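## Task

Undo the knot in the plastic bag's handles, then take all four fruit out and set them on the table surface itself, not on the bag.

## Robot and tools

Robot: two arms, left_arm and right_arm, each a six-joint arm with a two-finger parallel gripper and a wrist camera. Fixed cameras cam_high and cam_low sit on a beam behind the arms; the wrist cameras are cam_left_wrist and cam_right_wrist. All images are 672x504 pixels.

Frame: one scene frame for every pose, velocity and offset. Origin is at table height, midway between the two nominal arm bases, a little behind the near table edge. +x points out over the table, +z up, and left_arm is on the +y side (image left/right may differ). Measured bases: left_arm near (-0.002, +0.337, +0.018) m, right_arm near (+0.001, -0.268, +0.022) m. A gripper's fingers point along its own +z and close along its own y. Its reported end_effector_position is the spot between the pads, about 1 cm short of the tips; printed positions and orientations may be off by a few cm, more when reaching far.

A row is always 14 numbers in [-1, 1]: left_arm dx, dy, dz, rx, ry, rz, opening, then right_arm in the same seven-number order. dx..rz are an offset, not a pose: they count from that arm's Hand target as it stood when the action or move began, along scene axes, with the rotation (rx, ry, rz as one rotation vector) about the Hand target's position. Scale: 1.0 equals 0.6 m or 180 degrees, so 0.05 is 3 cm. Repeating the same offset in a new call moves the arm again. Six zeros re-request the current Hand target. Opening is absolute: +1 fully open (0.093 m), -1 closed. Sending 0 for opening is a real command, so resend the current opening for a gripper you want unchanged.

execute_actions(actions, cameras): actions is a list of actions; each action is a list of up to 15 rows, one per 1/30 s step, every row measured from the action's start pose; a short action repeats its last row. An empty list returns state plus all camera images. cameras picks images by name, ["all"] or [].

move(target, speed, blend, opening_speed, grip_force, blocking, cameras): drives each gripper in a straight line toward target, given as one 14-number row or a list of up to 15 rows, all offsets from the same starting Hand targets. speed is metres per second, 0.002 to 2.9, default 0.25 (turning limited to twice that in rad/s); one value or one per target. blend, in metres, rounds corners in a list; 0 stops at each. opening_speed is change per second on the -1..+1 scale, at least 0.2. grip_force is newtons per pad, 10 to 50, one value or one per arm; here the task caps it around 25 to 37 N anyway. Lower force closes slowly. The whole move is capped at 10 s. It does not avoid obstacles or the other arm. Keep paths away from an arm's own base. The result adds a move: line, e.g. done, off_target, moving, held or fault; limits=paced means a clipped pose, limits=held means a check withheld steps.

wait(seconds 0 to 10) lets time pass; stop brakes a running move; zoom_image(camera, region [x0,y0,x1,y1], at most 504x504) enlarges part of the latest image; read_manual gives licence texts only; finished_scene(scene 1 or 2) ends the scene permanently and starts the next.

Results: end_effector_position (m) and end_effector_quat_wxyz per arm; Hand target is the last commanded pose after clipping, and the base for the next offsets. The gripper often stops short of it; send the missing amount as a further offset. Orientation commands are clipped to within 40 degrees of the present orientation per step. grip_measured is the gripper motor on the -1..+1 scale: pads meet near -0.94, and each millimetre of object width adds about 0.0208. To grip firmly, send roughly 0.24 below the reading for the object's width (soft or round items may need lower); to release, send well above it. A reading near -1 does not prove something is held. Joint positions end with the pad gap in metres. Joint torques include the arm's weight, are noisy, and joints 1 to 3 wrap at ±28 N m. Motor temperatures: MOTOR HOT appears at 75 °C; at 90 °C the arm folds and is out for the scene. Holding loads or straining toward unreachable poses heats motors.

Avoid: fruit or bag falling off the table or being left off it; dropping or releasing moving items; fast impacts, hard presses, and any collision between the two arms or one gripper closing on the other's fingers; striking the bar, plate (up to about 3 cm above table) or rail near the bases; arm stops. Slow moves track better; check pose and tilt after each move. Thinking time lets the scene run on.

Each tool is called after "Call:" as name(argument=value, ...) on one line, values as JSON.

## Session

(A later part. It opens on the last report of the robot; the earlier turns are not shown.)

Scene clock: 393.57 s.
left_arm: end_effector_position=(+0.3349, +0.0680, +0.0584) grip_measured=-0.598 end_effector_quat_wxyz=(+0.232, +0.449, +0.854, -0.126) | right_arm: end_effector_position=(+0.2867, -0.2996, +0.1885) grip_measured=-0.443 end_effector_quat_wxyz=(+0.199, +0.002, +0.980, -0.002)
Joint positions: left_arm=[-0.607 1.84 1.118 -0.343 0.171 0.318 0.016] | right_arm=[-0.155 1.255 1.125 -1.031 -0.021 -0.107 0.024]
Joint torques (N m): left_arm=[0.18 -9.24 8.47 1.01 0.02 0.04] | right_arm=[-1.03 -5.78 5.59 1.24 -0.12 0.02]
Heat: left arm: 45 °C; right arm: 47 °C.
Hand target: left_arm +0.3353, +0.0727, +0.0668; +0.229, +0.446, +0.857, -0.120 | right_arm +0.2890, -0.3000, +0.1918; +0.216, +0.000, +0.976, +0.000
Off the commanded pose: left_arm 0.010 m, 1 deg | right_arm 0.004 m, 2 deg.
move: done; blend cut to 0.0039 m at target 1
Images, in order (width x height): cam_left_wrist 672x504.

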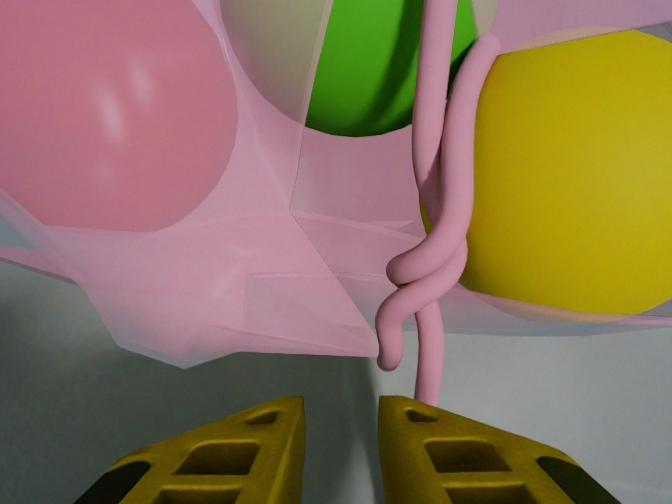

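Call:
move(target=[0.0, -0.006, -0.055, 0, 0, 0, -0.6, 0, 0, 0, 0, 0, 0, -0.44], speed=0.06, cameras=["cam_left_wrist"])

Scene clock: 402.47 s.
left_arm: end_effector_position=(+0.3310, +0.0704, +0.0375) grip_measured=-0.598 end_effector_quat_wxyz=(+0.219, +0.449, +0.857, -0.124) | right_arm: end_effector_position=(+0.2867, -0.2996, +0.1885) grip_measured=-0.443 end_effector_quat_wxyz=(+0.199, +0.002, +0.980, -0.002)
Joint positions: left_arm=[-0.607 1.879 1.089 -0.303 0.171 0.318 0.016] | right_arm=[-0.155 1.255 1.125 -1.031 -0.021 -0.107 0.024]
Joint torques (N m): left_arm=[-0.31 -7.02 6.04 1.82 -0.01 -0.04] | right_arm=[-1.06 -5.72 5.72 1.25 -0.09 0.05]
Heat: left arm: 46 °C; right arm: 46 °C.
Hand target: left_arm +0.3354, +0.0690, +0.0340; +0.230, +0.446, +0.857, -0.120 | right_arm +0.2890, -0.3000, +0.1918; +0.216, +0.000, +0.976, +0.000
Off the commanded pose: left_arm 0.006 m, 1 deg | right_arm 0.004 m, 2 deg.
move: done
Images, in order (width x height): cam_left_wrist 672x504.

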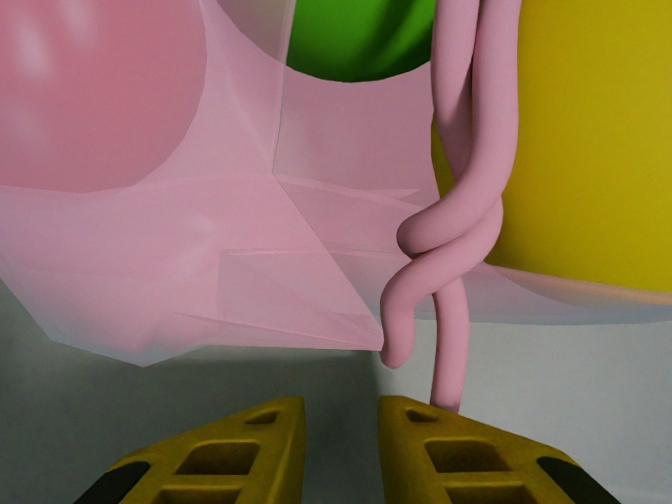

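Call:
move(target=[-0.0165, -0.013, 0.0, 0, 0, 0, -0.6, 0, 0, 0, 0, 0, 0, -0.44], speed=0.05, cameras=["cam_left_wrist"])

Scene clock: 410.83 s.
left_arm: end_effector_position=(+0.3222, +0.0640, +0.0338) grip_measured=-0.598 end_effector_quat_wxyz=(+0.215, +0.451, +0.858, -0.123) | right_arm: end_effector_position=(+0.2867, -0.2996, +0.1885) grip_measured=-0.443 end_effector_quat_wxyz=(+0.199, +0.002, +0.980, -0.002)
Joint positions: left_arm=[-0.637 1.879 1.075 -0.292 0.158 0.295 0.016] | right_arm=[-0.155 1.255 1.125 -1.031 -0.021 -0.107 0.024]
Joint torques (N m): left_arm=[-0.72 -7.84 5.71 1.79 -0.02 -0.12] | right_arm=[-1.01 -5.67 5.85 1.23 -0.11 0.05]
Heat: left arm: 45 °C; right arm: 46 °C.
Hand target: left_arm +0.3255, +0.0612, +0.0339; +0.230, +0.446, +0.857, -0.119 | right_arm +0.2890, -0.3000, +0.1918; +0.216, +0.000, +0.976, +0.000
Off the commanded pose: left_arm 0.004 m, 2 deg | right_arm 0.004 m, 2 deg.
move: done
Images, in order (width x height): cam_left_wrist 672x504.

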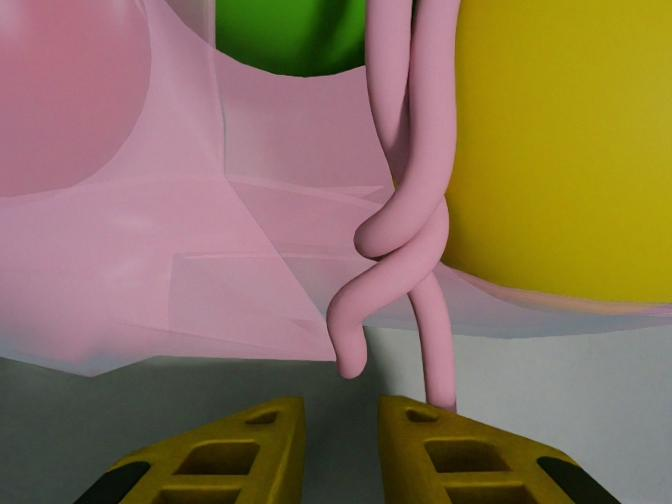

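Call:
move(target=[0.0115, -0.021, 0.019, 0, 0, 0, -0.6, 0, 0, 0, 0, 0, 0, -0.44], speed=0.05, cameras=["cam_left_wrist"])

Scene clock: 419.07 s.
left_arm: end_effector_position=(+0.3300, +0.0516, +0.0453) grip_measured=-0.598 end_effector_quat_wxyz=(+0.231, +0.449, +0.854, -0.125) | right_arm: end_effector_position=(+0.2867, -0.2996, +0.1885) grip_measured=-0.443 end_effector_quat_wxyz=(+0.199, +0.002, +0.980, -0.002)
Joint positions: left_arm=[-0.653 1.884 1.117 -0.292 0.149 0.279 0.016] | right_arm=[-0.155 1.255 1.125 -1.031 -0.021 -0.107 0.024]
Joint torques (N m): left_arm=[-0.83 -6.93 9.03 1.32 -0.04 -0.12] | right_arm=[-0.99 -5.68 5.72 1.27 -0.09 0.02]
Heat: left arm: 45 °C; right arm: 46 °C.
Hand target: left_arm +0.3323, +0.0485, +0.0453; +0.229, +0.446, +0.857, -0.120 | right_arm +0.2890, -0.3000, +0.1918; +0.216, +0.000, +0.976, +0.000
Off the commanded pose: left_arm 0.004 m, 1 deg | right_arm 0.004 m, 2 deg.
move: done
Images, in order (width x height): cam_left_wrist 672x504.

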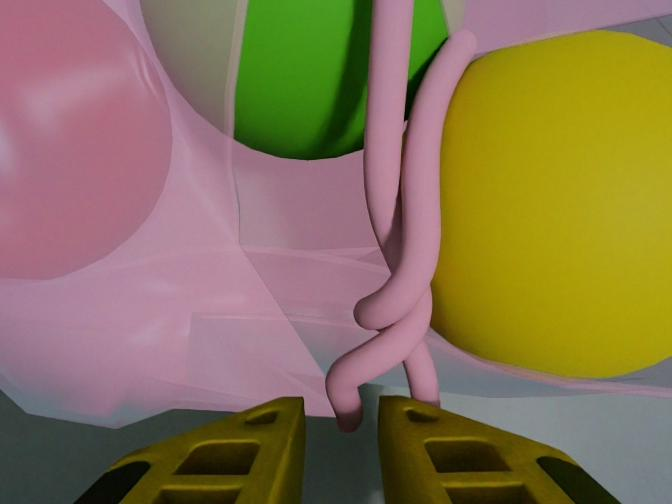

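Call:
move(target=[0.0083, -0.0125, 0.009, 0, 0, 0, -0.6, 0, 0, 0, 0, 0, 0, -0.44], speed=0.05, cameras=["cam_left_wrist"])

Scene clock: 425.27 s.
left_arm: end_effector_position=(+0.3395, +0.0412, +0.0539) grip_measured=-0.598 end_effector_quat_wxyz=(+0.245, +0.448, +0.850, -0.128) | right_arm: end_effector_position=(+0.2867, -0.2996, +0.1885) grip_measured=-0.443 end_effector_quat_wxyz=(+0.199, +0.002, +0.980, -0.002)
Joint positions: left_arm=[-0.66 1.901 1.163 -0.292 0.145 0.273 0.016] | right_arm=[-0.155 1.255 1.125 -1.031 -0.021 -0.107 0.024]
Joint torques (N m): left_arm=[-0.88 -7.06 9.35 1.07 -0.08 -0.11] | right_arm=[-0.95 -5.7 5.75 1.25 -0.11 0.06]
Heat: left arm: 45 °C; right arm: 46 °C.
Hand target: left_arm +0.3374, +0.0412, +0.0506; +0.229, +0.446, +0.857, -0.119 | right_arm +0.2890, -0.3000, +0.1918; +0.216, +0.000, +0.976, +0.000
Off the commanded pose: left_arm 0.004 m, 2 deg | right_arm 0.004 m, 2 deg.
move: done
Images, in order (width x height): cam_left_wrist 672x504.

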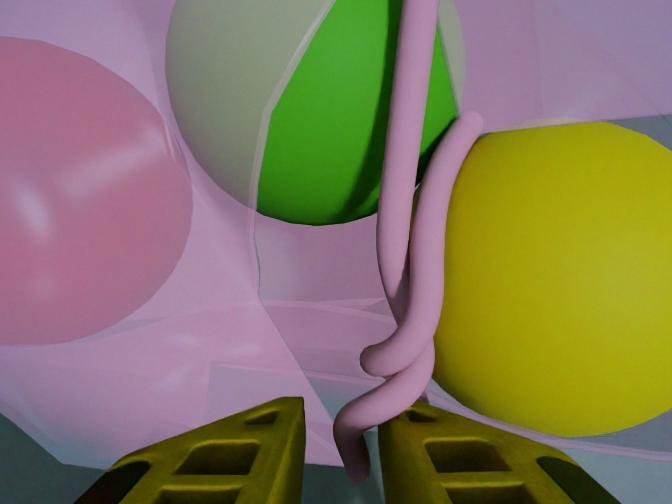

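Call:
zoom_image(camera="cam_left_wrist", region=[260, 300, 480, 504])

Scaled by 2.291 from the camera's 672x504 image, which has a finer 960x720 frame.

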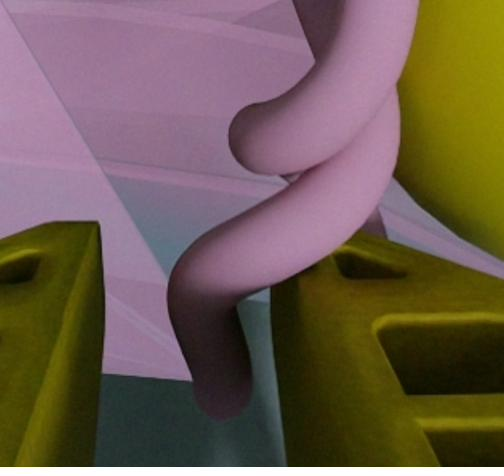

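Call:
move(target=[0, 0, 0, 0, 0, 0, -1, 0, 0, 0, 0, 0, 0, -0.44], speed=0.05, opening_speed=0.5, cameras=["cam_left_wrist"])

Scene clock: 440.93 s.
left_arm: end_effector_position=(+0.3395, +0.0412, +0.0539) grip_measured=-0.906 end_effector_quat_wxyz=(+0.245, +0.448, +0.850, -0.127) | right_arm: end_effector_position=(+0.2867, -0.2996, +0.1885) grip_measured=-0.443 end_effector_quat_wxyz=(+0.199, +0.002, +0.980, -0.002)
Joint positions: left_arm=[-0.66 1.901 1.163 -0.292 0.144 0.272 0.002] | right_arm=[-0.155 1.255 1.125 -1.031 -0.021 -0.107 0.024]
Joint torques (N m): left_arm=[-0.88 -6.99 9.33 1.08 -0.05 -0.11] | right_arm=[-0.9 -5.68 5.6 1.23 -0.11 0.03]
Motor temperatures (°C): left_arm=[22 35 47 38 21 24 22] | right_arm=[24 45 38 29 24 26 24]
Heat: left arm: 47 °C; right arm: 45 °C.
Hand target: left_arm +0.3374, +0.0412, +0.0506; +0.229, +0.446, +0.857, -0.119 | right_arm +0.2890, -0.3000, +0.1918; +0.216, +0.000, +0.976, +0.000
Off the commanded pose: left_arm 0.004 m, 2 deg | right_arm 0.004 m, 2 deg.
move: done
Images, in order (width x height): cam_left_wrist 672x504.

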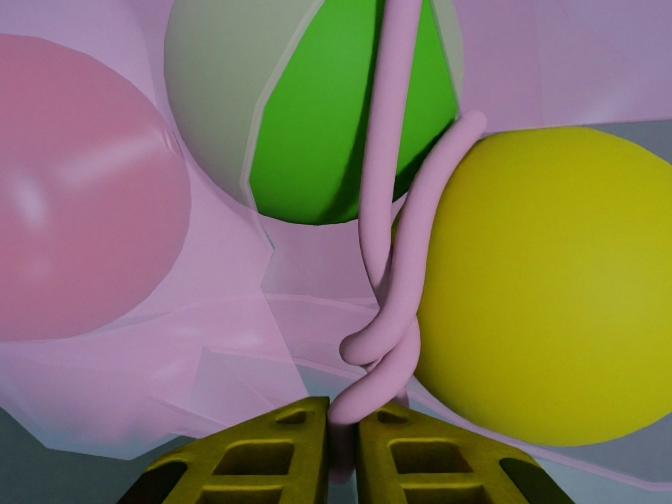

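Call:
move(target=[-0.037, 0.055, 0.012, 0, 0, 0, -1, 0, 0, 0, 0, 0, 0, -0.44], speed=0.06, cameras=["cam_left_wrist"])

Scene clock: 444.63 s.
left_arm: end_effector_position=(+0.3227, +0.0661, +0.0572) grip_measured=-0.906 end_effector_quat_wxyz=(+0.241, +0.442, +0.855, -0.123) | right_arm: end_effector_position=(+0.2867, -0.2996, +0.1885) grip_measured=-0.443 end_effector_quat_wxyz=(+0.199, +0.002, +0.980, -0.002)
Joint positions: left_arm=[-0.638 1.801 1.052 -0.292 0.144 0.278 0.002] | right_arm=[-0.155 1.255 1.125 -1.031 -0.021 -0.107 0.024]
Joint torques (N m): left_arm=[0.16 -9.28 5.78 1.12 0.16 0.16] | right_arm=[-0.85 -5.68 5.78 1.22 -0.14 0.03]
Heat: left arm: 47 °C; right arm: 45 °C.
Hand target: left_arm +0.3152, +0.0741, +0.0579; +0.230, +0.446, +0.857, -0.120 | right_arm +0.2890, -0.3000, +0.1918; +0.216, +0.000, +0.976, +0.000
Off the commanded pose: left_arm 0.011 m, 2 deg | right_arm 0.004 m, 2 deg.
move: off_target (left_arm)
Images, in order (width x height): cam_left_wrist 672x504.

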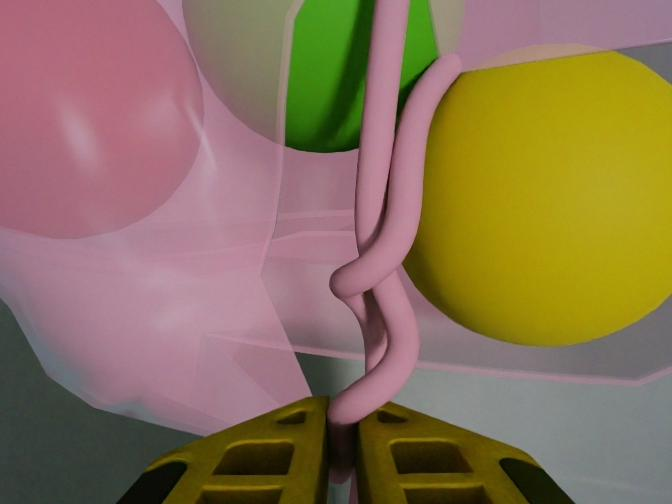

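Call:
move(target=[-0.04, 0.075, 0.015, 0, 0, 0, -1, 0, 0, 0, 0, 0, 0, -0.44], speed=0.06, cameras=["cam_left_wrist"])

Scene clock: 448.30 s.
left_arm: end_effector_position=(+0.3033, +0.1128, +0.0691) grip_measured=-0.906 end_effector_quat_wxyz=(+0.249, +0.440, +0.855, -0.114) | right_arm: end_effector_position=(+0.2867, -0.2996, +0.1885) grip_measured=-0.443 end_effector_quat_wxyz=(+0.199, +0.002, +0.980, -0.002)
Joint positions: left_arm=[-0.562 1.62 0.893 -0.312 0.163 0.345 0.002] | right_arm=[-0.155 1.255 1.125 -1.031 -0.021 -0.107 0.024]
Joint torques (N m): left_arm=[0.14 -7.71 5.93 1 0.41 0.18] | right_arm=[-1.01 -5.63 5.71 1.25 -0.15 0.03]
Heat: left arm: 46 °C; right arm: 45 °C.
Hand target: left_arm +0.2912, +0.1191, +0.0668; +0.229, +0.446, +0.857, -0.120 | right_arm +0.2890, -0.3000, +0.1918; +0.216, +0.000, +0.976, +0.000
Off the commanded pose: left_arm 0.014 m, 2 deg | right_arm 0.004 m, 2 deg.
move: off_target (left_arm)
Images, in order (width x height): cam_left_wrist 672x504.

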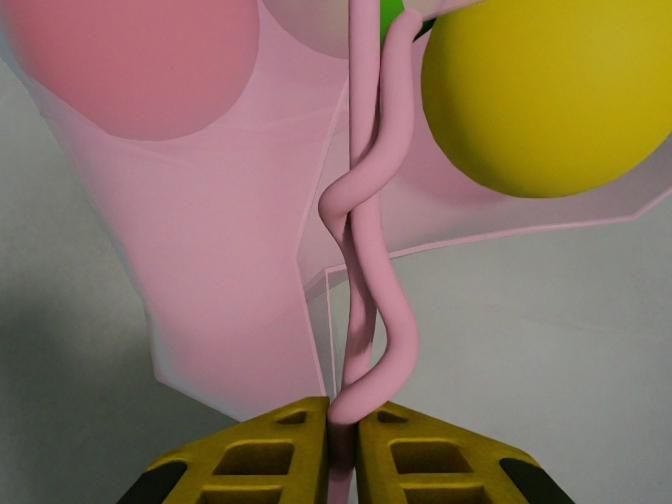

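Call:
move(target=[-0.045, 0.08, 0.02, 0, 0, 0, -1, 0, 0, 0, 0, 0, 0, -0.44], speed=0.06, cameras=["cam_left_wrist", "cam_high"])

Scene clock: 453.80 s.
left_arm: end_effector_position=(+0.2768, +0.1622, +0.0825) grip_measured=-0.906 end_effector_quat_wxyz=(+0.249, +0.441, +0.855, -0.112) | right_arm: end_effector_position=(+0.2867, -0.2996, +0.1885) grip_measured=-0.443 end_effector_quat_wxyz=(+0.199, +0.002, +0.980, -0.002)
Joint positions: left_arm=[-0.454 1.413 0.763 -0.409 0.213 0.445 0.002] | right_arm=[-0.155 1.255 1.125 -1.031 -0.021 -0.107 0.024]
Joint torques (N m): left_arm=[0.25 -5.93 6.13 0.99 0.43 0.15] | right_arm=[-1.06 -5.72 5.79 1.23 -0.13 0.01]
Heat: left arm: 45 °C; right arm: 45 °C.
Hand target: left_arm +0.2641, +0.1671, +0.0788; +0.229, +0.446, +0.857, -0.119 | right_arm +0.2890, -0.3000, +0.1918; +0.216, +0.000, +0.976, +0.000
Off the commanded pose: left_arm 0.014 m, 2 deg | right_arm 0.004 m, 2 deg.
move: off_target (left_arm)
Images, in order (width x height): cam_high 672x504, cam_left_wrist 672x504.

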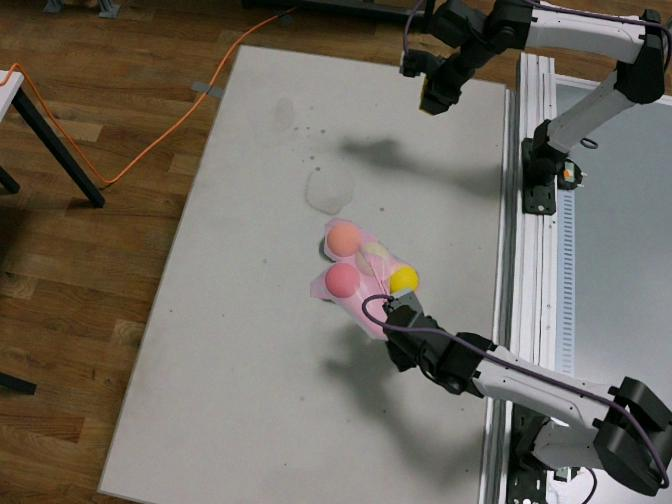

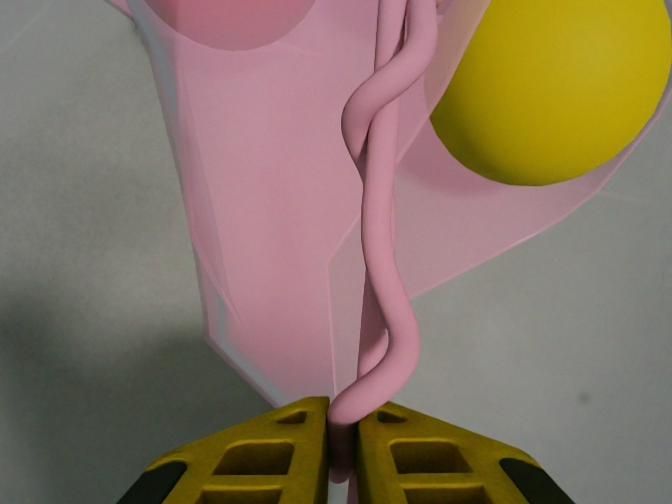

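Call:
zoom_image(camera="cam_left_wrist", region=[290, 0, 500, 500])

Scaled by 1.008 from the camera's 672x504 image, which has a finer 960x720 frame.

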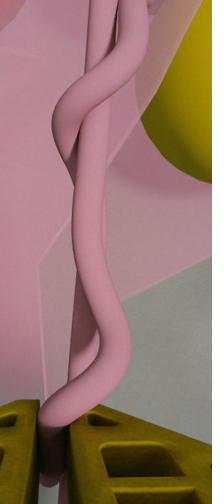

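Call:
zoom_image(camera="cam_left_wrist", region=[320, 0, 460, 200])

Call:
zoom_image(camera="cam_left_wrist", region=[310, 190, 460, 420])

Scaled by 2.520 from the camera's 672x504 image, which has a finer 960x720 frame.

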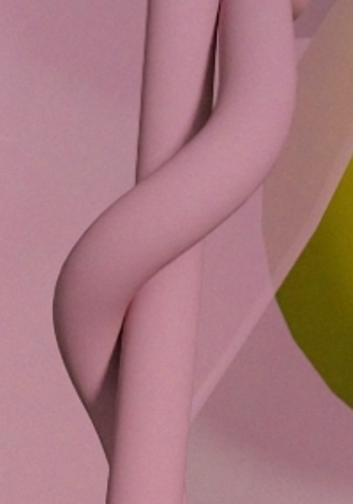

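Scaled by 2.191 from the camera's 672x504 image, which has a finer 960x720 frame.

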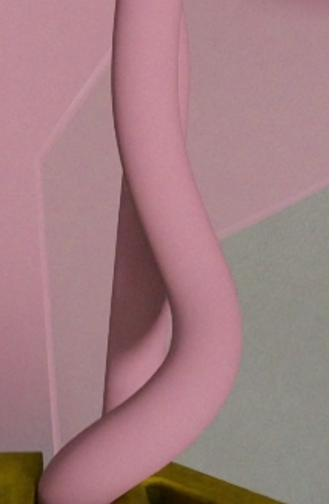

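Call:
zoom_image(camera="cam_high", region=[290, 200, 450, 360])

Scaled by 3.150 from the camera's 672x504 image, which has a finer 960x720 frame.

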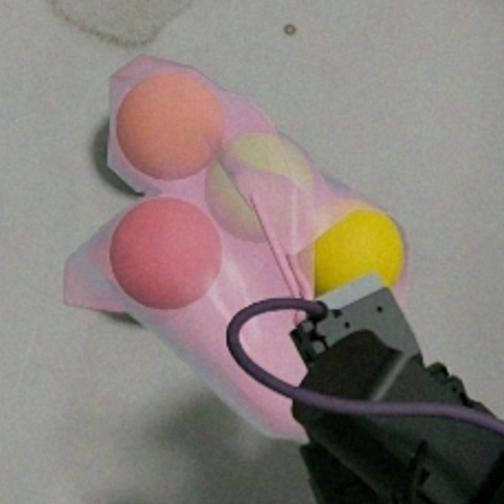

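Call:
move(target=[0.012, -0.004, 0, 0, 0, 0, -0.55, 0, 0, 0, 0, 0, 0, -0.44], speed=0.06, opening_speed=0.5, cameras=["cam_left_wrist"])

Scene clock: 485.53 s.
left_arm: end_effector_position=(+0.2774, +0.1633, +0.0825) grip_measured=-0.552 end_effector_quat_wxyz=(+0.249, +0.441, +0.855, -0.112) | right_arm: end_effector_position=(+0.2867, -0.2996, +0.1885) grip_measured=-0.443 end_effector_quat_wxyz=(+0.199, +0.002, +0.980, -0.002)
Joint positions: left_arm=[-0.449 1.413 0.763 -0.409 0.215 0.449 0.019] | right_arm=[-0.155 1.255 1.125 -1.031 -0.021 -0.107 0.024]
Joint torques (N m): left_arm=[0.27 -3.78 8.18 1.04 0.45 0.17] | right_arm=[-1.07 -5.6 5.74 1.26 -0.12 0.05]
Heat: left arm: 43 °C; right arm: 45 °C.
Hand target: left_arm +0.2713, +0.1647, +0.0788; +0.229, +0.446, +0.857, -0.120 | right_arm +0.2890, -0.3000, +0.1918; +0.216, +0.000, +0.976, +0.000
Off the commanded pose: left_arm 0.007 m, 2 deg | right_arm 0.004 m, 2 deg.
move: done
Images, in order (width x height): cam_left_wrist 672x504.

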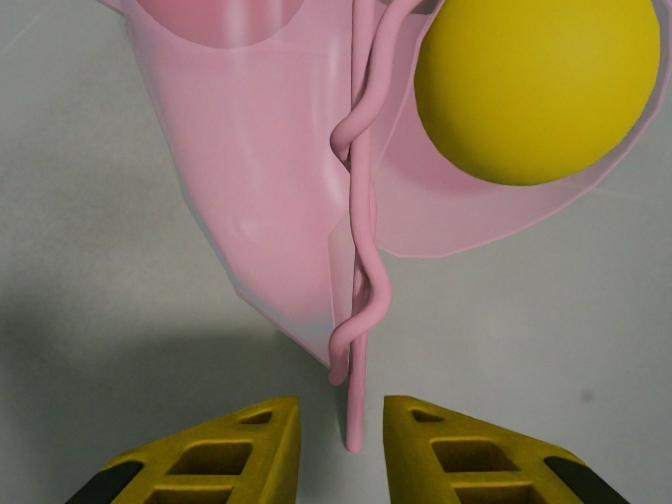

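Call:
zoom_image(camera="cam_left_wrist", region=[280, 90, 440, 300])

Call:
zoom_image(camera="cam_left_wrist", region=[280, 260, 440, 470])

Scaled by 2.400 from the camera's 672x504 image, which has a finer 960x720 frame.

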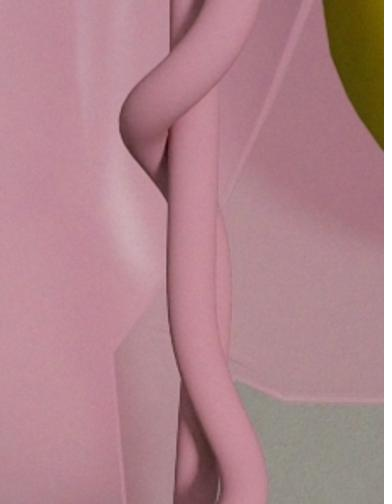

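Scaled by 2.400 from the camera's 672x504 image, which has a finer 960x720 frame.

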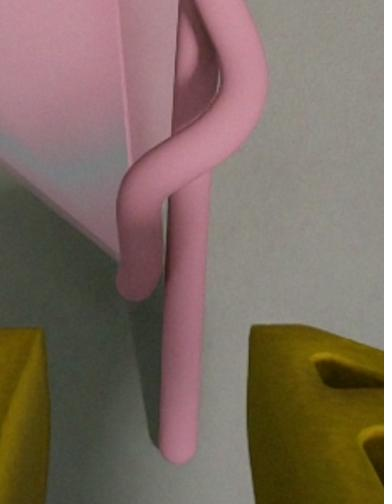

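Call:
move(target=[0.0017, -0.036, -0.04, 0, 0, 0, -0.68, 0, 0, 0, 0, 0, 0, -0.44], speed=0.08, cameras=["cam_left_wrist"])

Scene clock: 507.30 s.
left_arm: end_effector_position=(+0.2692, +0.1453, +0.0580) grip_measured=-0.678 end_effector_quat_wxyz=(+0.221, +0.450, +0.857, -0.123) | right_arm: end_effector_position=(+0.2867, -0.2996, +0.1885) grip_measured=-0.443 end_effector_quat_wxyz=(+0.199, +0.002, +0.980, -0.002)
Joint positions: left_arm=[-0.508 1.506 0.757 -0.358 0.215 0.409 0.013] | right_arm=[-0.155 1.255 1.125 -1.031 -0.021 -0.107 0.024]
Joint torques (N m): left_arm=[-0.66 -4.37 5.89 1.74 0.05 -0.11] | right_arm=[-1.09 -5.82 5.7 1.25 -0.13 0.05]
Heat: left arm: 43 °C; right arm: 44 °C.
Hand target: left_arm +0.2724, +0.1431, +0.0549; +0.229, +0.446, +0.857, -0.120 | right_arm +0.2890, -0.3000, +0.1918; +0.216, +0.000, +0.976, +0.000
Off the commanded pose: left_arm 0.005 m, 1 deg | right_arm 0.004 m, 2 deg.
move: done
Images, in order (width x height): cam_left_wrist 672x504.

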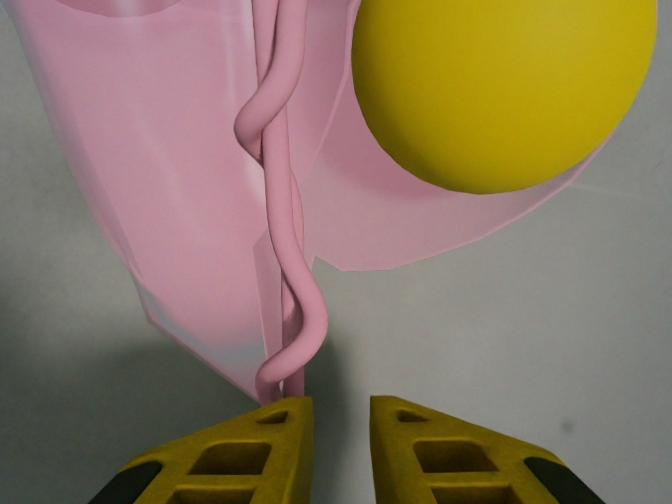

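Call:
move(target=[0.022, -0.0133, -0.024, 0, 0, 0, -0.68, 0, 0, 0, 0, 0, 0, -0.44], speed=0.06, cameras=["cam_left_wrist"])

Scene clock: 517.20 s.
left_arm: end_effector_position=(+0.2752, +0.1415, +0.0368) grip_measured=-0.678 end_effector_quat_wxyz=(+0.210, +0.449, +0.860, -0.123) | right_arm: end_effector_position=(+0.2867, -0.2996, +0.1885) grip_measured=-0.443 end_effector_quat_wxyz=(+0.199, +0.002, +0.980, -0.002)
Joint positions: left_arm=[-0.508 1.596 0.757 -0.29 0.215 0.408 0.013] | right_arm=[-0.155 1.255 1.125 -1.031 -0.021 -0.107 0.024]
Joint torques (N m): left_arm=[-0.8 -4.7 7.76 1.72 0.05 -0.11] | right_arm=[-0.98 -5.71 5.75 1.23 -0.11 0.05]
Heat: left arm: 43 °C; right arm: 44 °C.
Hand target: left_arm +0.2856, +0.1351, +0.0405; +0.230, +0.446, +0.857, -0.120 | right_arm +0.2890, -0.3000, +0.1918; +0.216, +0.000, +0.976, +0.000
Off the commanded pose: left_arm 0.013 m, 2 deg | right_arm 0.004 m, 2 deg.
move: off_target (left_arm)
Images, in order (width x height): cam_left_wrist 672x504.

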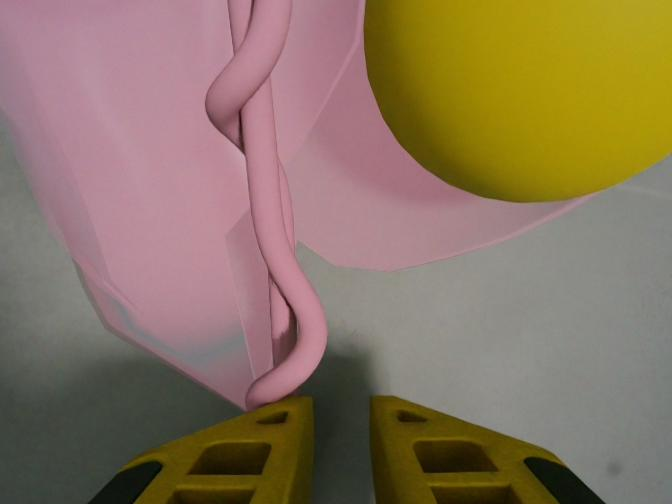

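Call:
move(target=[0.019, 0.0, 0.006, 0, 0, 0, -0.68, 0, 0, 0, 0, 0, 0, -0.44], speed=0.05, cameras=["cam_left_wrist"])

Scene clock: 523.23 s.
left_arm: end_effector_position=(+0.2854, +0.1384, +0.0389) grip_measured=-0.678 end_effector_quat_wxyz=(+0.214, +0.446, +0.860, -0.123) | right_arm: end_effector_position=(+0.2867, -0.2996, +0.1885) grip_measured=-0.443 end_effector_quat_wxyz=(+0.199, +0.002, +0.980, -0.002)
Joint positions: left_arm=[-0.502 1.623 0.793 -0.289 0.215 0.408 0.013] | right_arm=[-0.155 1.255 1.125 -1.031 -0.021 -0.107 0.024]
Joint torques (N m): left_arm=[0.18 -5 8.84 1.52 0.17 0.09] | right_arm=[-1.01 -5.79 5.68 1.25 -0.12 0.02]
Heat: left arm: 43 °C; right arm: 44 °C.
Hand target: left_arm +0.2970, +0.1351, +0.0441; +0.230, +0.446, +0.857, -0.120 | right_arm +0.2890, -0.3000, +0.1918; +0.216, +0.000, +0.976, +0.000
Off the commanded pose: left_arm 0.013 m, 2 deg | right_arm 0.004 m, 2 deg.
move: off_target (left_arm)
Images, in order (width x height): cam_left_wrist 672x504.

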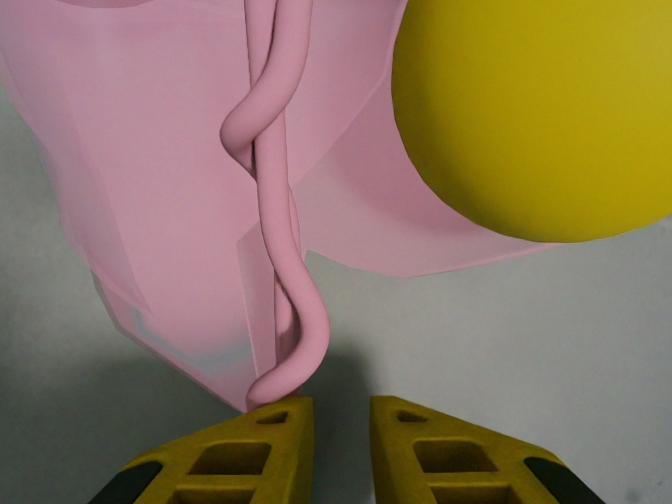

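Call:
move(target=[[-0.015, 0.004, 0.02, 0, 0, 0, -0.68, 0, 0, 0, 0, 0, 0, -0.44], [-0.004, 0.004, 0.045, 0, 0, 0, -0.68, 0, 0, 0, 0, 0, 0, -0.44]], speed=0.08, blend=0.005, cameras=["cam_left_wrist"])

Scene clock: 535.13 s.
left_arm: end_effector_position=(+0.2933, +0.1345, +0.0625) grip_measured=-0.678 end_effector_quat_wxyz=(+0.231, +0.446, +0.856, -0.123) | right_arm: end_effector_position=(+0.2867, -0.2996, +0.1885) grip_measured=-0.443 end_effector_quat_wxyz=(+0.199, +0.002, +0.980, -0.002)
Joint positions: left_arm=[-0.502 1.584 0.844 -0.347 0.215 0.408 0.013] | right_arm=[-0.155 1.255 1.125 -1.031 -0.021 -0.107 0.024]
Joint torques (N m): left_arm=[0.38 -6.98 9.11 0.98 0.17 0.1] | right_arm=[-0.99 -5.65 5.72 1.25 -0.11 0.01]
Heat: left arm: 45 °C; right arm: 44 °C.
Hand target: left_arm +0.2946, +0.1374, +0.0712; +0.230, +0.446, +0.857, -0.120 | right_arm +0.2890, -0.3000, +0.1918; +0.216, +0.000, +0.976, +0.000
Off the commanded pose: left_arm 0.009 m, 0 deg | right_arm 0.004 m, 2 deg.
move: done
Images, in order (width x height): cam_left_wrist 672x504.

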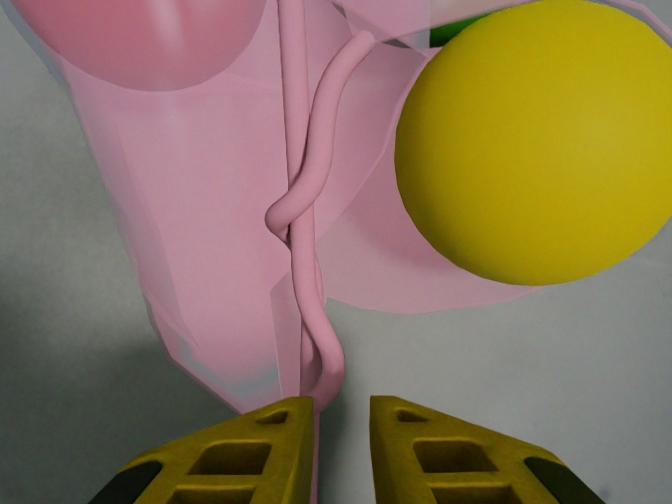

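Call:
move(target=[0.017, -0.0145, -0.041, 0, 0, 0, -0.68, 0, 0, 0, 0, 0, 0, -0.44], speed=0.06, cameras=["cam_left_wrist"])

Scene clock: 542.73 s.
left_arm: end_effector_position=(+0.2920, +0.1348, +0.0414) grip_measured=-0.678 end_effector_quat_wxyz=(+0.207, +0.446, +0.862, -0.122) | right_arm: end_effector_position=(+0.2867, -0.2996, +0.1885) grip_measured=-0.443 end_effector_quat_wxyz=(+0.199, +0.002, +0.980, -0.002)
Joint positions: left_arm=[-0.502 1.653 0.844 -0.327 0.215 0.408 0.013] | right_arm=[-0.155 1.255 1.125 -1.031 -0.021 -0.107 0.024]
Joint torques (N m): left_arm=[-0.31 -5.23 8.25 1.65 0.11 0.02] | right_arm=[-0.9 -5.68 5.63 1.28 -0.13 0.05]
Heat: left arm: 46 °C; right arm: 44 °C.
Hand target: left_arm +0.3048, +0.1287, +0.0466; +0.230, +0.446, +0.857, -0.120 | right_arm +0.2890, -0.3000, +0.1918; +0.216, +0.000, +0.976, +0.000
Off the commanded pose: left_arm 0.015 m, 3 deg | right_arm 0.004 m, 2 deg.
move: off_target (left_arm)
Images, in order (width x height): cam_left_wrist 672x504.

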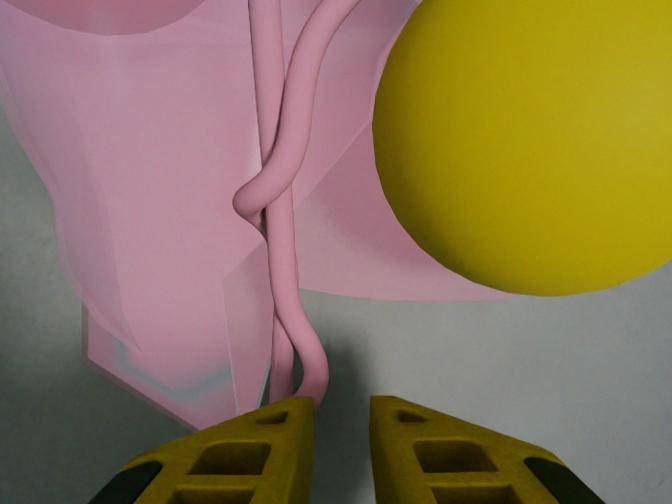

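Call:
move(target=[[0.0, 0.005, 0.03, 0, 0, 0, -0.68, 0, 0, 0, 0, 0, 0, -0.44], [0.018, 0.012, 0.045, 0, 0, 0, -0.68, 0, 0, 0, 0, 0, 0, -0.44]], speed=0.08, blend=0.005, cameras=["cam_left_wrist"])

Scene clock: 553.63 s.
left_arm: end_effector_position=(+0.3165, +0.1360, +0.0648) grip_measured=-0.678 end_effector_quat_wxyz=(+0.232, +0.441, +0.859, -0.117) | right_arm: end_effector_position=(+0.2867, -0.2996, +0.1885) grip_measured=-0.443 end_effector_quat_wxyz=(+0.199, +0.002, +0.980, -0.002)
Joint positions: left_arm=[-0.469 1.649 0.927 -0.367 0.215 0.428 0.013] | right_arm=[-0.155 1.255 1.125 -1.031 -0.021 -0.107 0.024]
Joint velocities: left_arm=[within noise] | right_arm=[0.007 -0.012 -0.046 -0.081 -0.022 0.022 0]
Joint torques (N m): left_arm=[-0.01 -7.36 9.01 0.95 0.32 0.16] | right_arm=[-1.2 -5.83 5.7 1.24 -0.14 0.06]
Heat: left arm: 46 °C; right arm: 43 °C.
Hand target: left_arm +0.3156, +0.1361, +0.0734; +0.229, +0.446, +0.857, -0.120 | right_arm +0.2890, -0.3000, +0.1918; +0.216, +0.000, +0.976, +0.000
Off the commanded pose: left_arm 0.009 m, 1 deg | right_arm 0.004 m, 2 deg.
move: done
Images, in order (width x height): cam_left_wrist 672x504.

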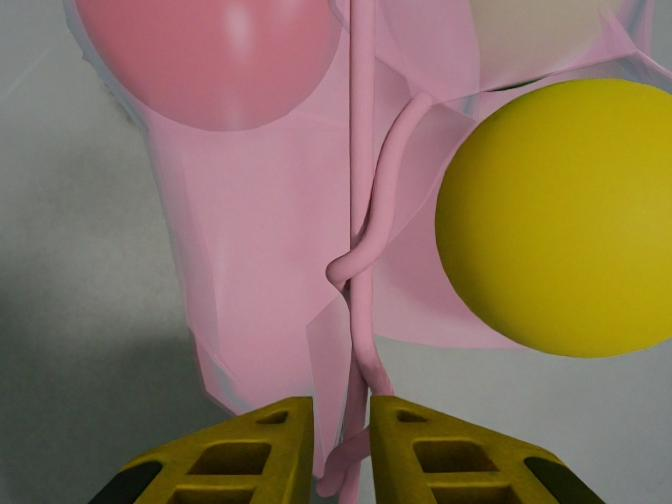

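Call:
move(target=[-0.0215, -0.015, -0.01, 0, 0, 0, -0.68, 0, 0, 0, 0, 0, 0, -0.44], speed=0.06, cameras=["cam_left_wrist"])

Scene clock: 561.07 s.
left_arm: end_effector_position=(+0.3068, +0.1254, +0.0651) grip_measured=-0.678 end_effector_quat_wxyz=(+0.229, +0.449, +0.855, -0.123) | right_arm: end_effector_position=(+0.2867, -0.2996, +0.1885) grip_measured=-0.443 end_effector_quat_wxyz=(+0.199, +0.002, +0.980, -0.002)
Joint positions: left_arm=[-0.506 1.642 0.919 -0.368 0.215 0.412 0.013] | right_arm=[-0.155 1.255 1.125 -1.031 -0.021 -0.107 0.024]
Joint torques (N m): left_arm=[-0.47 -7.94 5.87 1.32 0.07 -0.09] | right_arm=[-0.88 -5.57 5.78 1.24 -0.13 0.04]
Heat: left arm: 46 °C; right arm: 43 °C.
Hand target: left_arm +0.3027, +0.1269, +0.0675; +0.229, +0.446, +0.857, -0.120 | right_arm +0.2890, -0.3000, +0.1918; +0.216, +0.000, +0.976, +0.000
Off the commanded pose: left_arm 0.005 m, 1 deg | right_arm 0.004 m, 2 deg.
move: done
Images, in order (width x height): cam_left_wrist 672x504.

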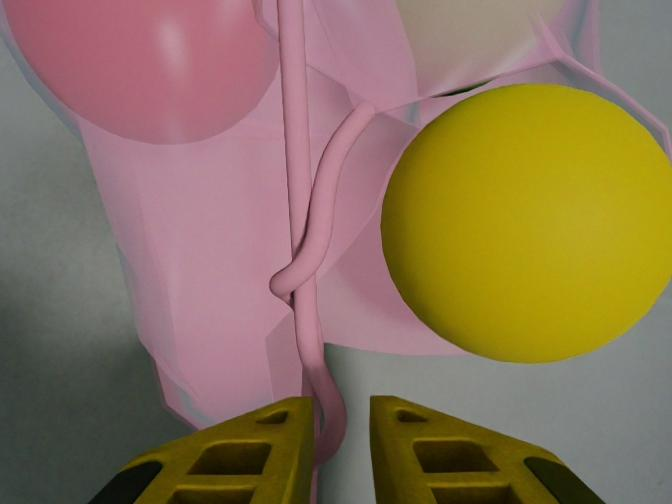

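Call:
move(target=[0.007, 0.002, -0.036, 0, 0, 0, -0.68, 0, 0, 0, 0, 0, 0, -0.44], speed=0.05, cameras=["cam_left_wrist"])

Scene clock: 569.47 s.
left_arm: end_effector_position=(+0.3021, +0.1278, +0.0494) grip_measured=-0.678 end_effector_quat_wxyz=(+0.220, +0.449, +0.857, -0.123) | right_arm: end_effector_position=(+0.2867, -0.2996, +0.1885) grip_measured=-0.443 end_effector_quat_wxyz=(+0.199, +0.002, +0.980, -0.002)
Joint positions: left_arm=[-0.506 1.665 0.882 -0.325 0.215 0.411 0.013] | right_arm=[-0.155 1.255 1.125 -1.031 -0.021 -0.107 0.024]
Joint torques (N m): left_arm=[0.2 -5.41 5.86 1.77 0.12 0.01] | right_arm=[-1.06 -5.57 5.76 1.22 -0.12 0.03]
Heat: left arm: 45 °C; right arm: 43 °C.
Hand target: left_arm +0.3069, +0.1282, +0.0459; +0.230, +0.446, +0.857, -0.120 | right_arm +0.2890, -0.3000, +0.1918; +0.216, +0.000, +0.976, +0.000
Off the commanded pose: left_arm 0.006 m, 1 deg | right_arm 0.004 m, 2 deg.
move: done
Images, in order (width x height): cam_left_wrist 672x504.

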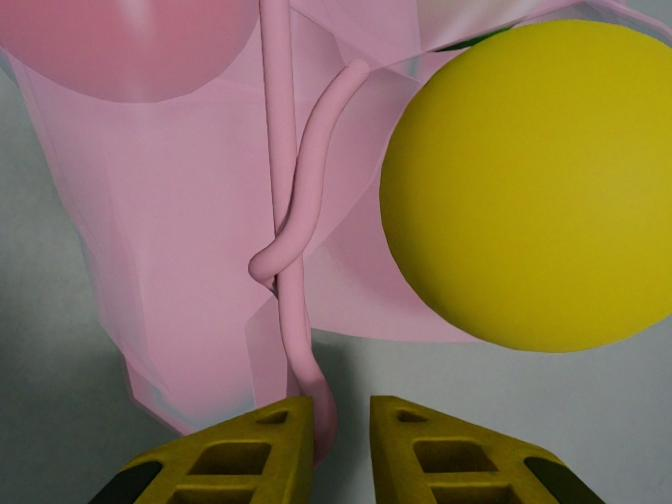

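Call:
zoom_image(camera="cam_left_wrist", region=[240, 330, 440, 500])

Scaled by 2.520 from the camera's 672x504 image, which has a finer 960x720 frame.

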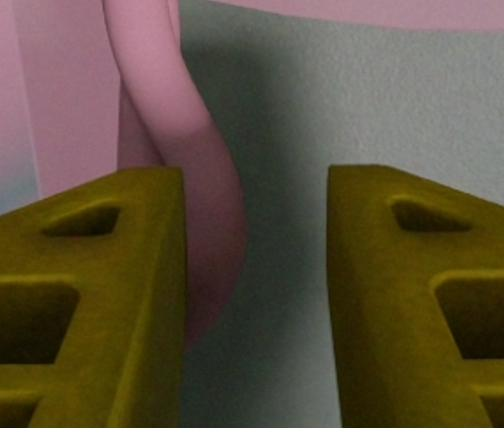

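Call:
move(target=[0.0067, -0.004, -0.016, 0, 0, 0, -0.68, 0, 0, 0, 0, 0, 0, -0.44], speed=0.05, cameras=["cam_left_wrist"])

Scene clock: 579.07 s.
left_arm: end_effector_position=(+0.3065, +0.1252, +0.0404) grip_measured=-0.678 end_effector_quat_wxyz=(+0.221, +0.449, +0.857, -0.123) | right_arm: end_effector_position=(+0.2867, -0.2996, +0.1885) grip_measured=-0.443 end_effector_quat_wxyz=(+0.199, +0.002, +0.980, -0.002)
Joint positions: left_arm=[-0.506 1.702 0.882 -0.286 0.215 0.411 0.013] | right_arm=[-0.155 1.255 1.125 -1.031 -0.021 -0.107 0.024]
Joint torques (N m): left_arm=[0.18 -5.56 5.67 1.8 0.12 0.01] | right_arm=[-1.09 -5.61 5.89 1.27 -0.13 0.05]
Heat: left arm: 44 °C; right arm: 43 °C.
Hand target: left_arm +0.3109, +0.1257, +0.0364; +0.230, +0.446, +0.857, -0.120 | right_arm +0.2890, -0.3000, +0.1918; +0.216, +0.000, +0.976, +0.000
Off the commanded pose: left_arm 0.006 m, 1 deg | right_arm 0.004 m, 2 deg.
move: done
Images, in order (width x height): cam_left_wrist 672x504.

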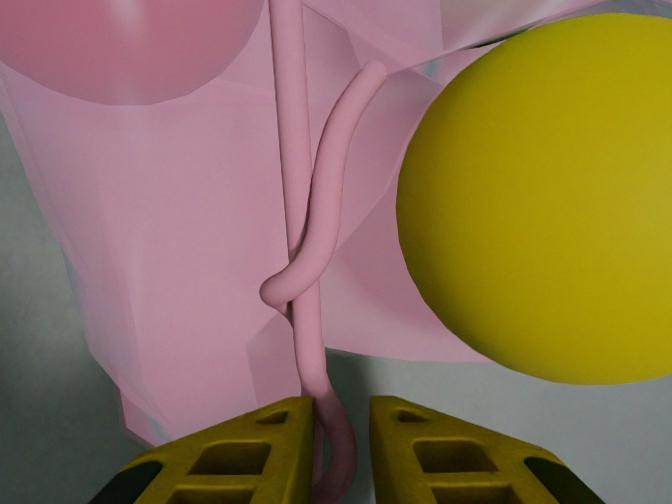

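Call:
zoom_image(camera="cam_left_wrist", region=[240, 330, 440, 504])

Scaled by 2.520 from the camera's 672x504 image, which has a finer 960x720 frame.

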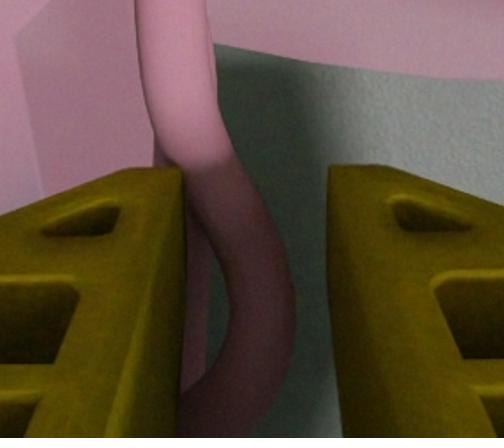

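Call:
move(target=[-0.0047, 0.0062, -0.0198, 0, 0, 0, -0.765, 0, 0, 0, 0, 0, 0, -0.44], speed=0.05, cameras=["cam_left_wrist"])

Scene clock: 590.17 s.
left_arm: end_effector_position=(+0.3039, +0.1288, +0.0281) grip_measured=-0.763 end_effector_quat_wxyz=(+0.220, +0.447, +0.858, -0.122) | right_arm: end_effector_position=(+0.2867, -0.2996, +0.1885) grip_measured=-0.443 end_effector_quat_wxyz=(+0.199, +0.002, +0.980, -0.002)
Joint positions: left_arm=[-0.5 1.718 0.842 -0.232 0.215 0.411 0.009] | right_arm=[-0.155 1.255 1.125 -1.031 -0.021 -0.107 0.024]
Joint torques (N m): left_arm=[0.23 -5.55 5.46 1.73 0.16 0.06] | right_arm=[-1.1 -5.63 5.67 1.23 -0.13 0.04]
Heat: left arm: 43 °C; right arm: 43 °C.
Hand target: left_arm +0.3080, +0.1295, +0.0243; +0.229, +0.446, +0.857, -0.120 | right_arm +0.2890, -0.3000, +0.1918; +0.216, +0.000, +0.976, +0.000
Off the commanded pose: left_arm 0.006 m, 1 deg | right_arm 0.004 m, 2 deg.
move: done
Images, in order (width x height): cam_left_wrist 672x504.

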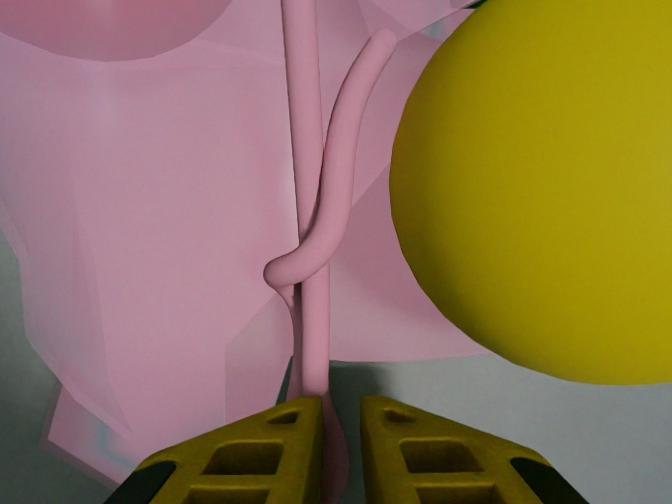

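Call:
zoom_image(camera="cam_left_wrist", region=[240, 330, 440, 504])

Scaled by 2.520 from the camera's 672x504 image, which has a finer 960x720 frame.

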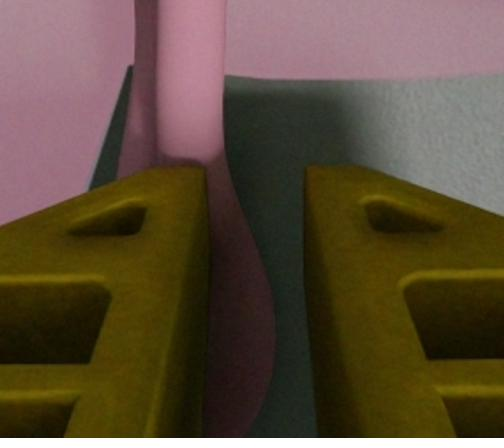

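Call:
move(target=[0, 0, 0, 0, 0, 0, -1, 0, 0, 0, 0, 0, 0, -0.44], speed=0.05, opening_speed=0.5, cameras=["cam_left_wrist"])

Scene clock: 594.23 s.
left_arm: end_effector_position=(+0.3041, +0.1287, +0.0282) grip_measured=-0.988 end_effector_quat_wxyz=(+0.221, +0.447, +0.858, -0.122) | right_arm: end_effector_position=(+0.2867, -0.2996, +0.1885) grip_measured=-0.443 end_effector_quat_wxyz=(+0.199, +0.002, +0.980, -0.002)
Joint positions: left_arm=[-0.5 1.718 0.842 -0.231 0.215 0.411 0] | right_arm=[-0.155 1.255 1.125 -1.031 -0.021 -0.107 0.024]
Joint torques (N m): left_arm=[0.2 -5.56 5.46 1.76 0.16 0.07] | right_arm=[-1.02 -5.63 5.74 1.21 -0.13 0.03]
Heat: left arm: 43 °C; right arm: 43 °C.
Hand target: left_arm +0.3081, +0.1295, +0.0244; +0.229, +0.446, +0.857, -0.120 | right_arm +0.2890, -0.3000, +0.1918; +0.216, +0.000, +0.976, +0.000
Off the commanded pose: left_arm 0.006 m, 1 deg | right_arm 0.004 m, 2 deg.
move: done
Images, in order (width x height): cam_left_wrist 672x504.

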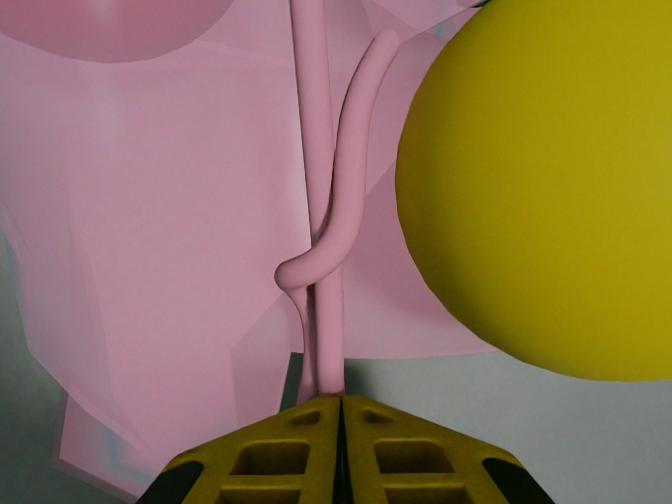

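Call:
move(target=[0, 0, 0.004, 0, 0, 0, -0.7, 0, 0, 0, 0, 0, 0, -0.44], speed=0.05, cameras=["cam_left_wrist"])

Call:
zoom_image(camera="cam_left_wrist", region=[240, 330, 440, 504])

Scene clock: 601.20 s.
left_arm: end_effector_position=(+0.3041, +0.1287, +0.0282) grip_measured=-0.702 end_effector_quat_wxyz=(+0.221, +0.447, +0.858, -0.122) | right_arm: end_effector_position=(+0.2867, -0.2996, +0.1885) grip_measured=-0.443 end_effector_quat_wxyz=(+0.199, +0.002, +0.980, -0.002)
Joint positions: left_arm=[-0.5 1.718 0.842 -0.231 0.215 0.411 0.012] | right_arm=[-0.155 1.255 1.125 -1.031 -0.021 -0.107 0.024]
Joint torques (N m): left_arm=[0.17 -5.87 5.9 1.67 0.15 0.07] | right_arm=[-0.96 -5.82 5.75 1.2 -0.11 0.01]
Motor temperatures (°C): left_arm=[22 33 42 37 21 24 22] | right_arm=[24 43 37 30 24 26 24]
Heat: left arm: 42 °C; right arm: 43 °C.
Hand target: left_arm +0.3081, +0.1295, +0.0268; +0.229, +0.446, +0.857, -0.120 | right_arm +0.2890, -0.3000, +0.1918; +0.216, +0.000, +0.976, +0.000
Off the commanded pose: left_arm 0.004 m, 1 deg | right_arm 0.004 m, 2 deg.
move: done
Images, in order (width x height): cam_left_wrist 672x504.

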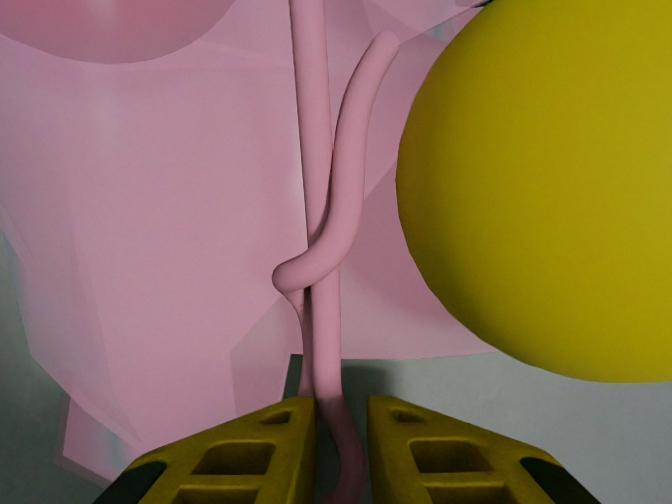

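Scaled by 2.520 from the camera's 672x504 image, which has a finer 960x720 frame.

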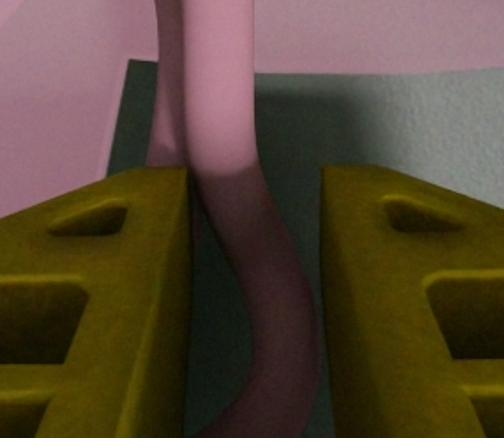

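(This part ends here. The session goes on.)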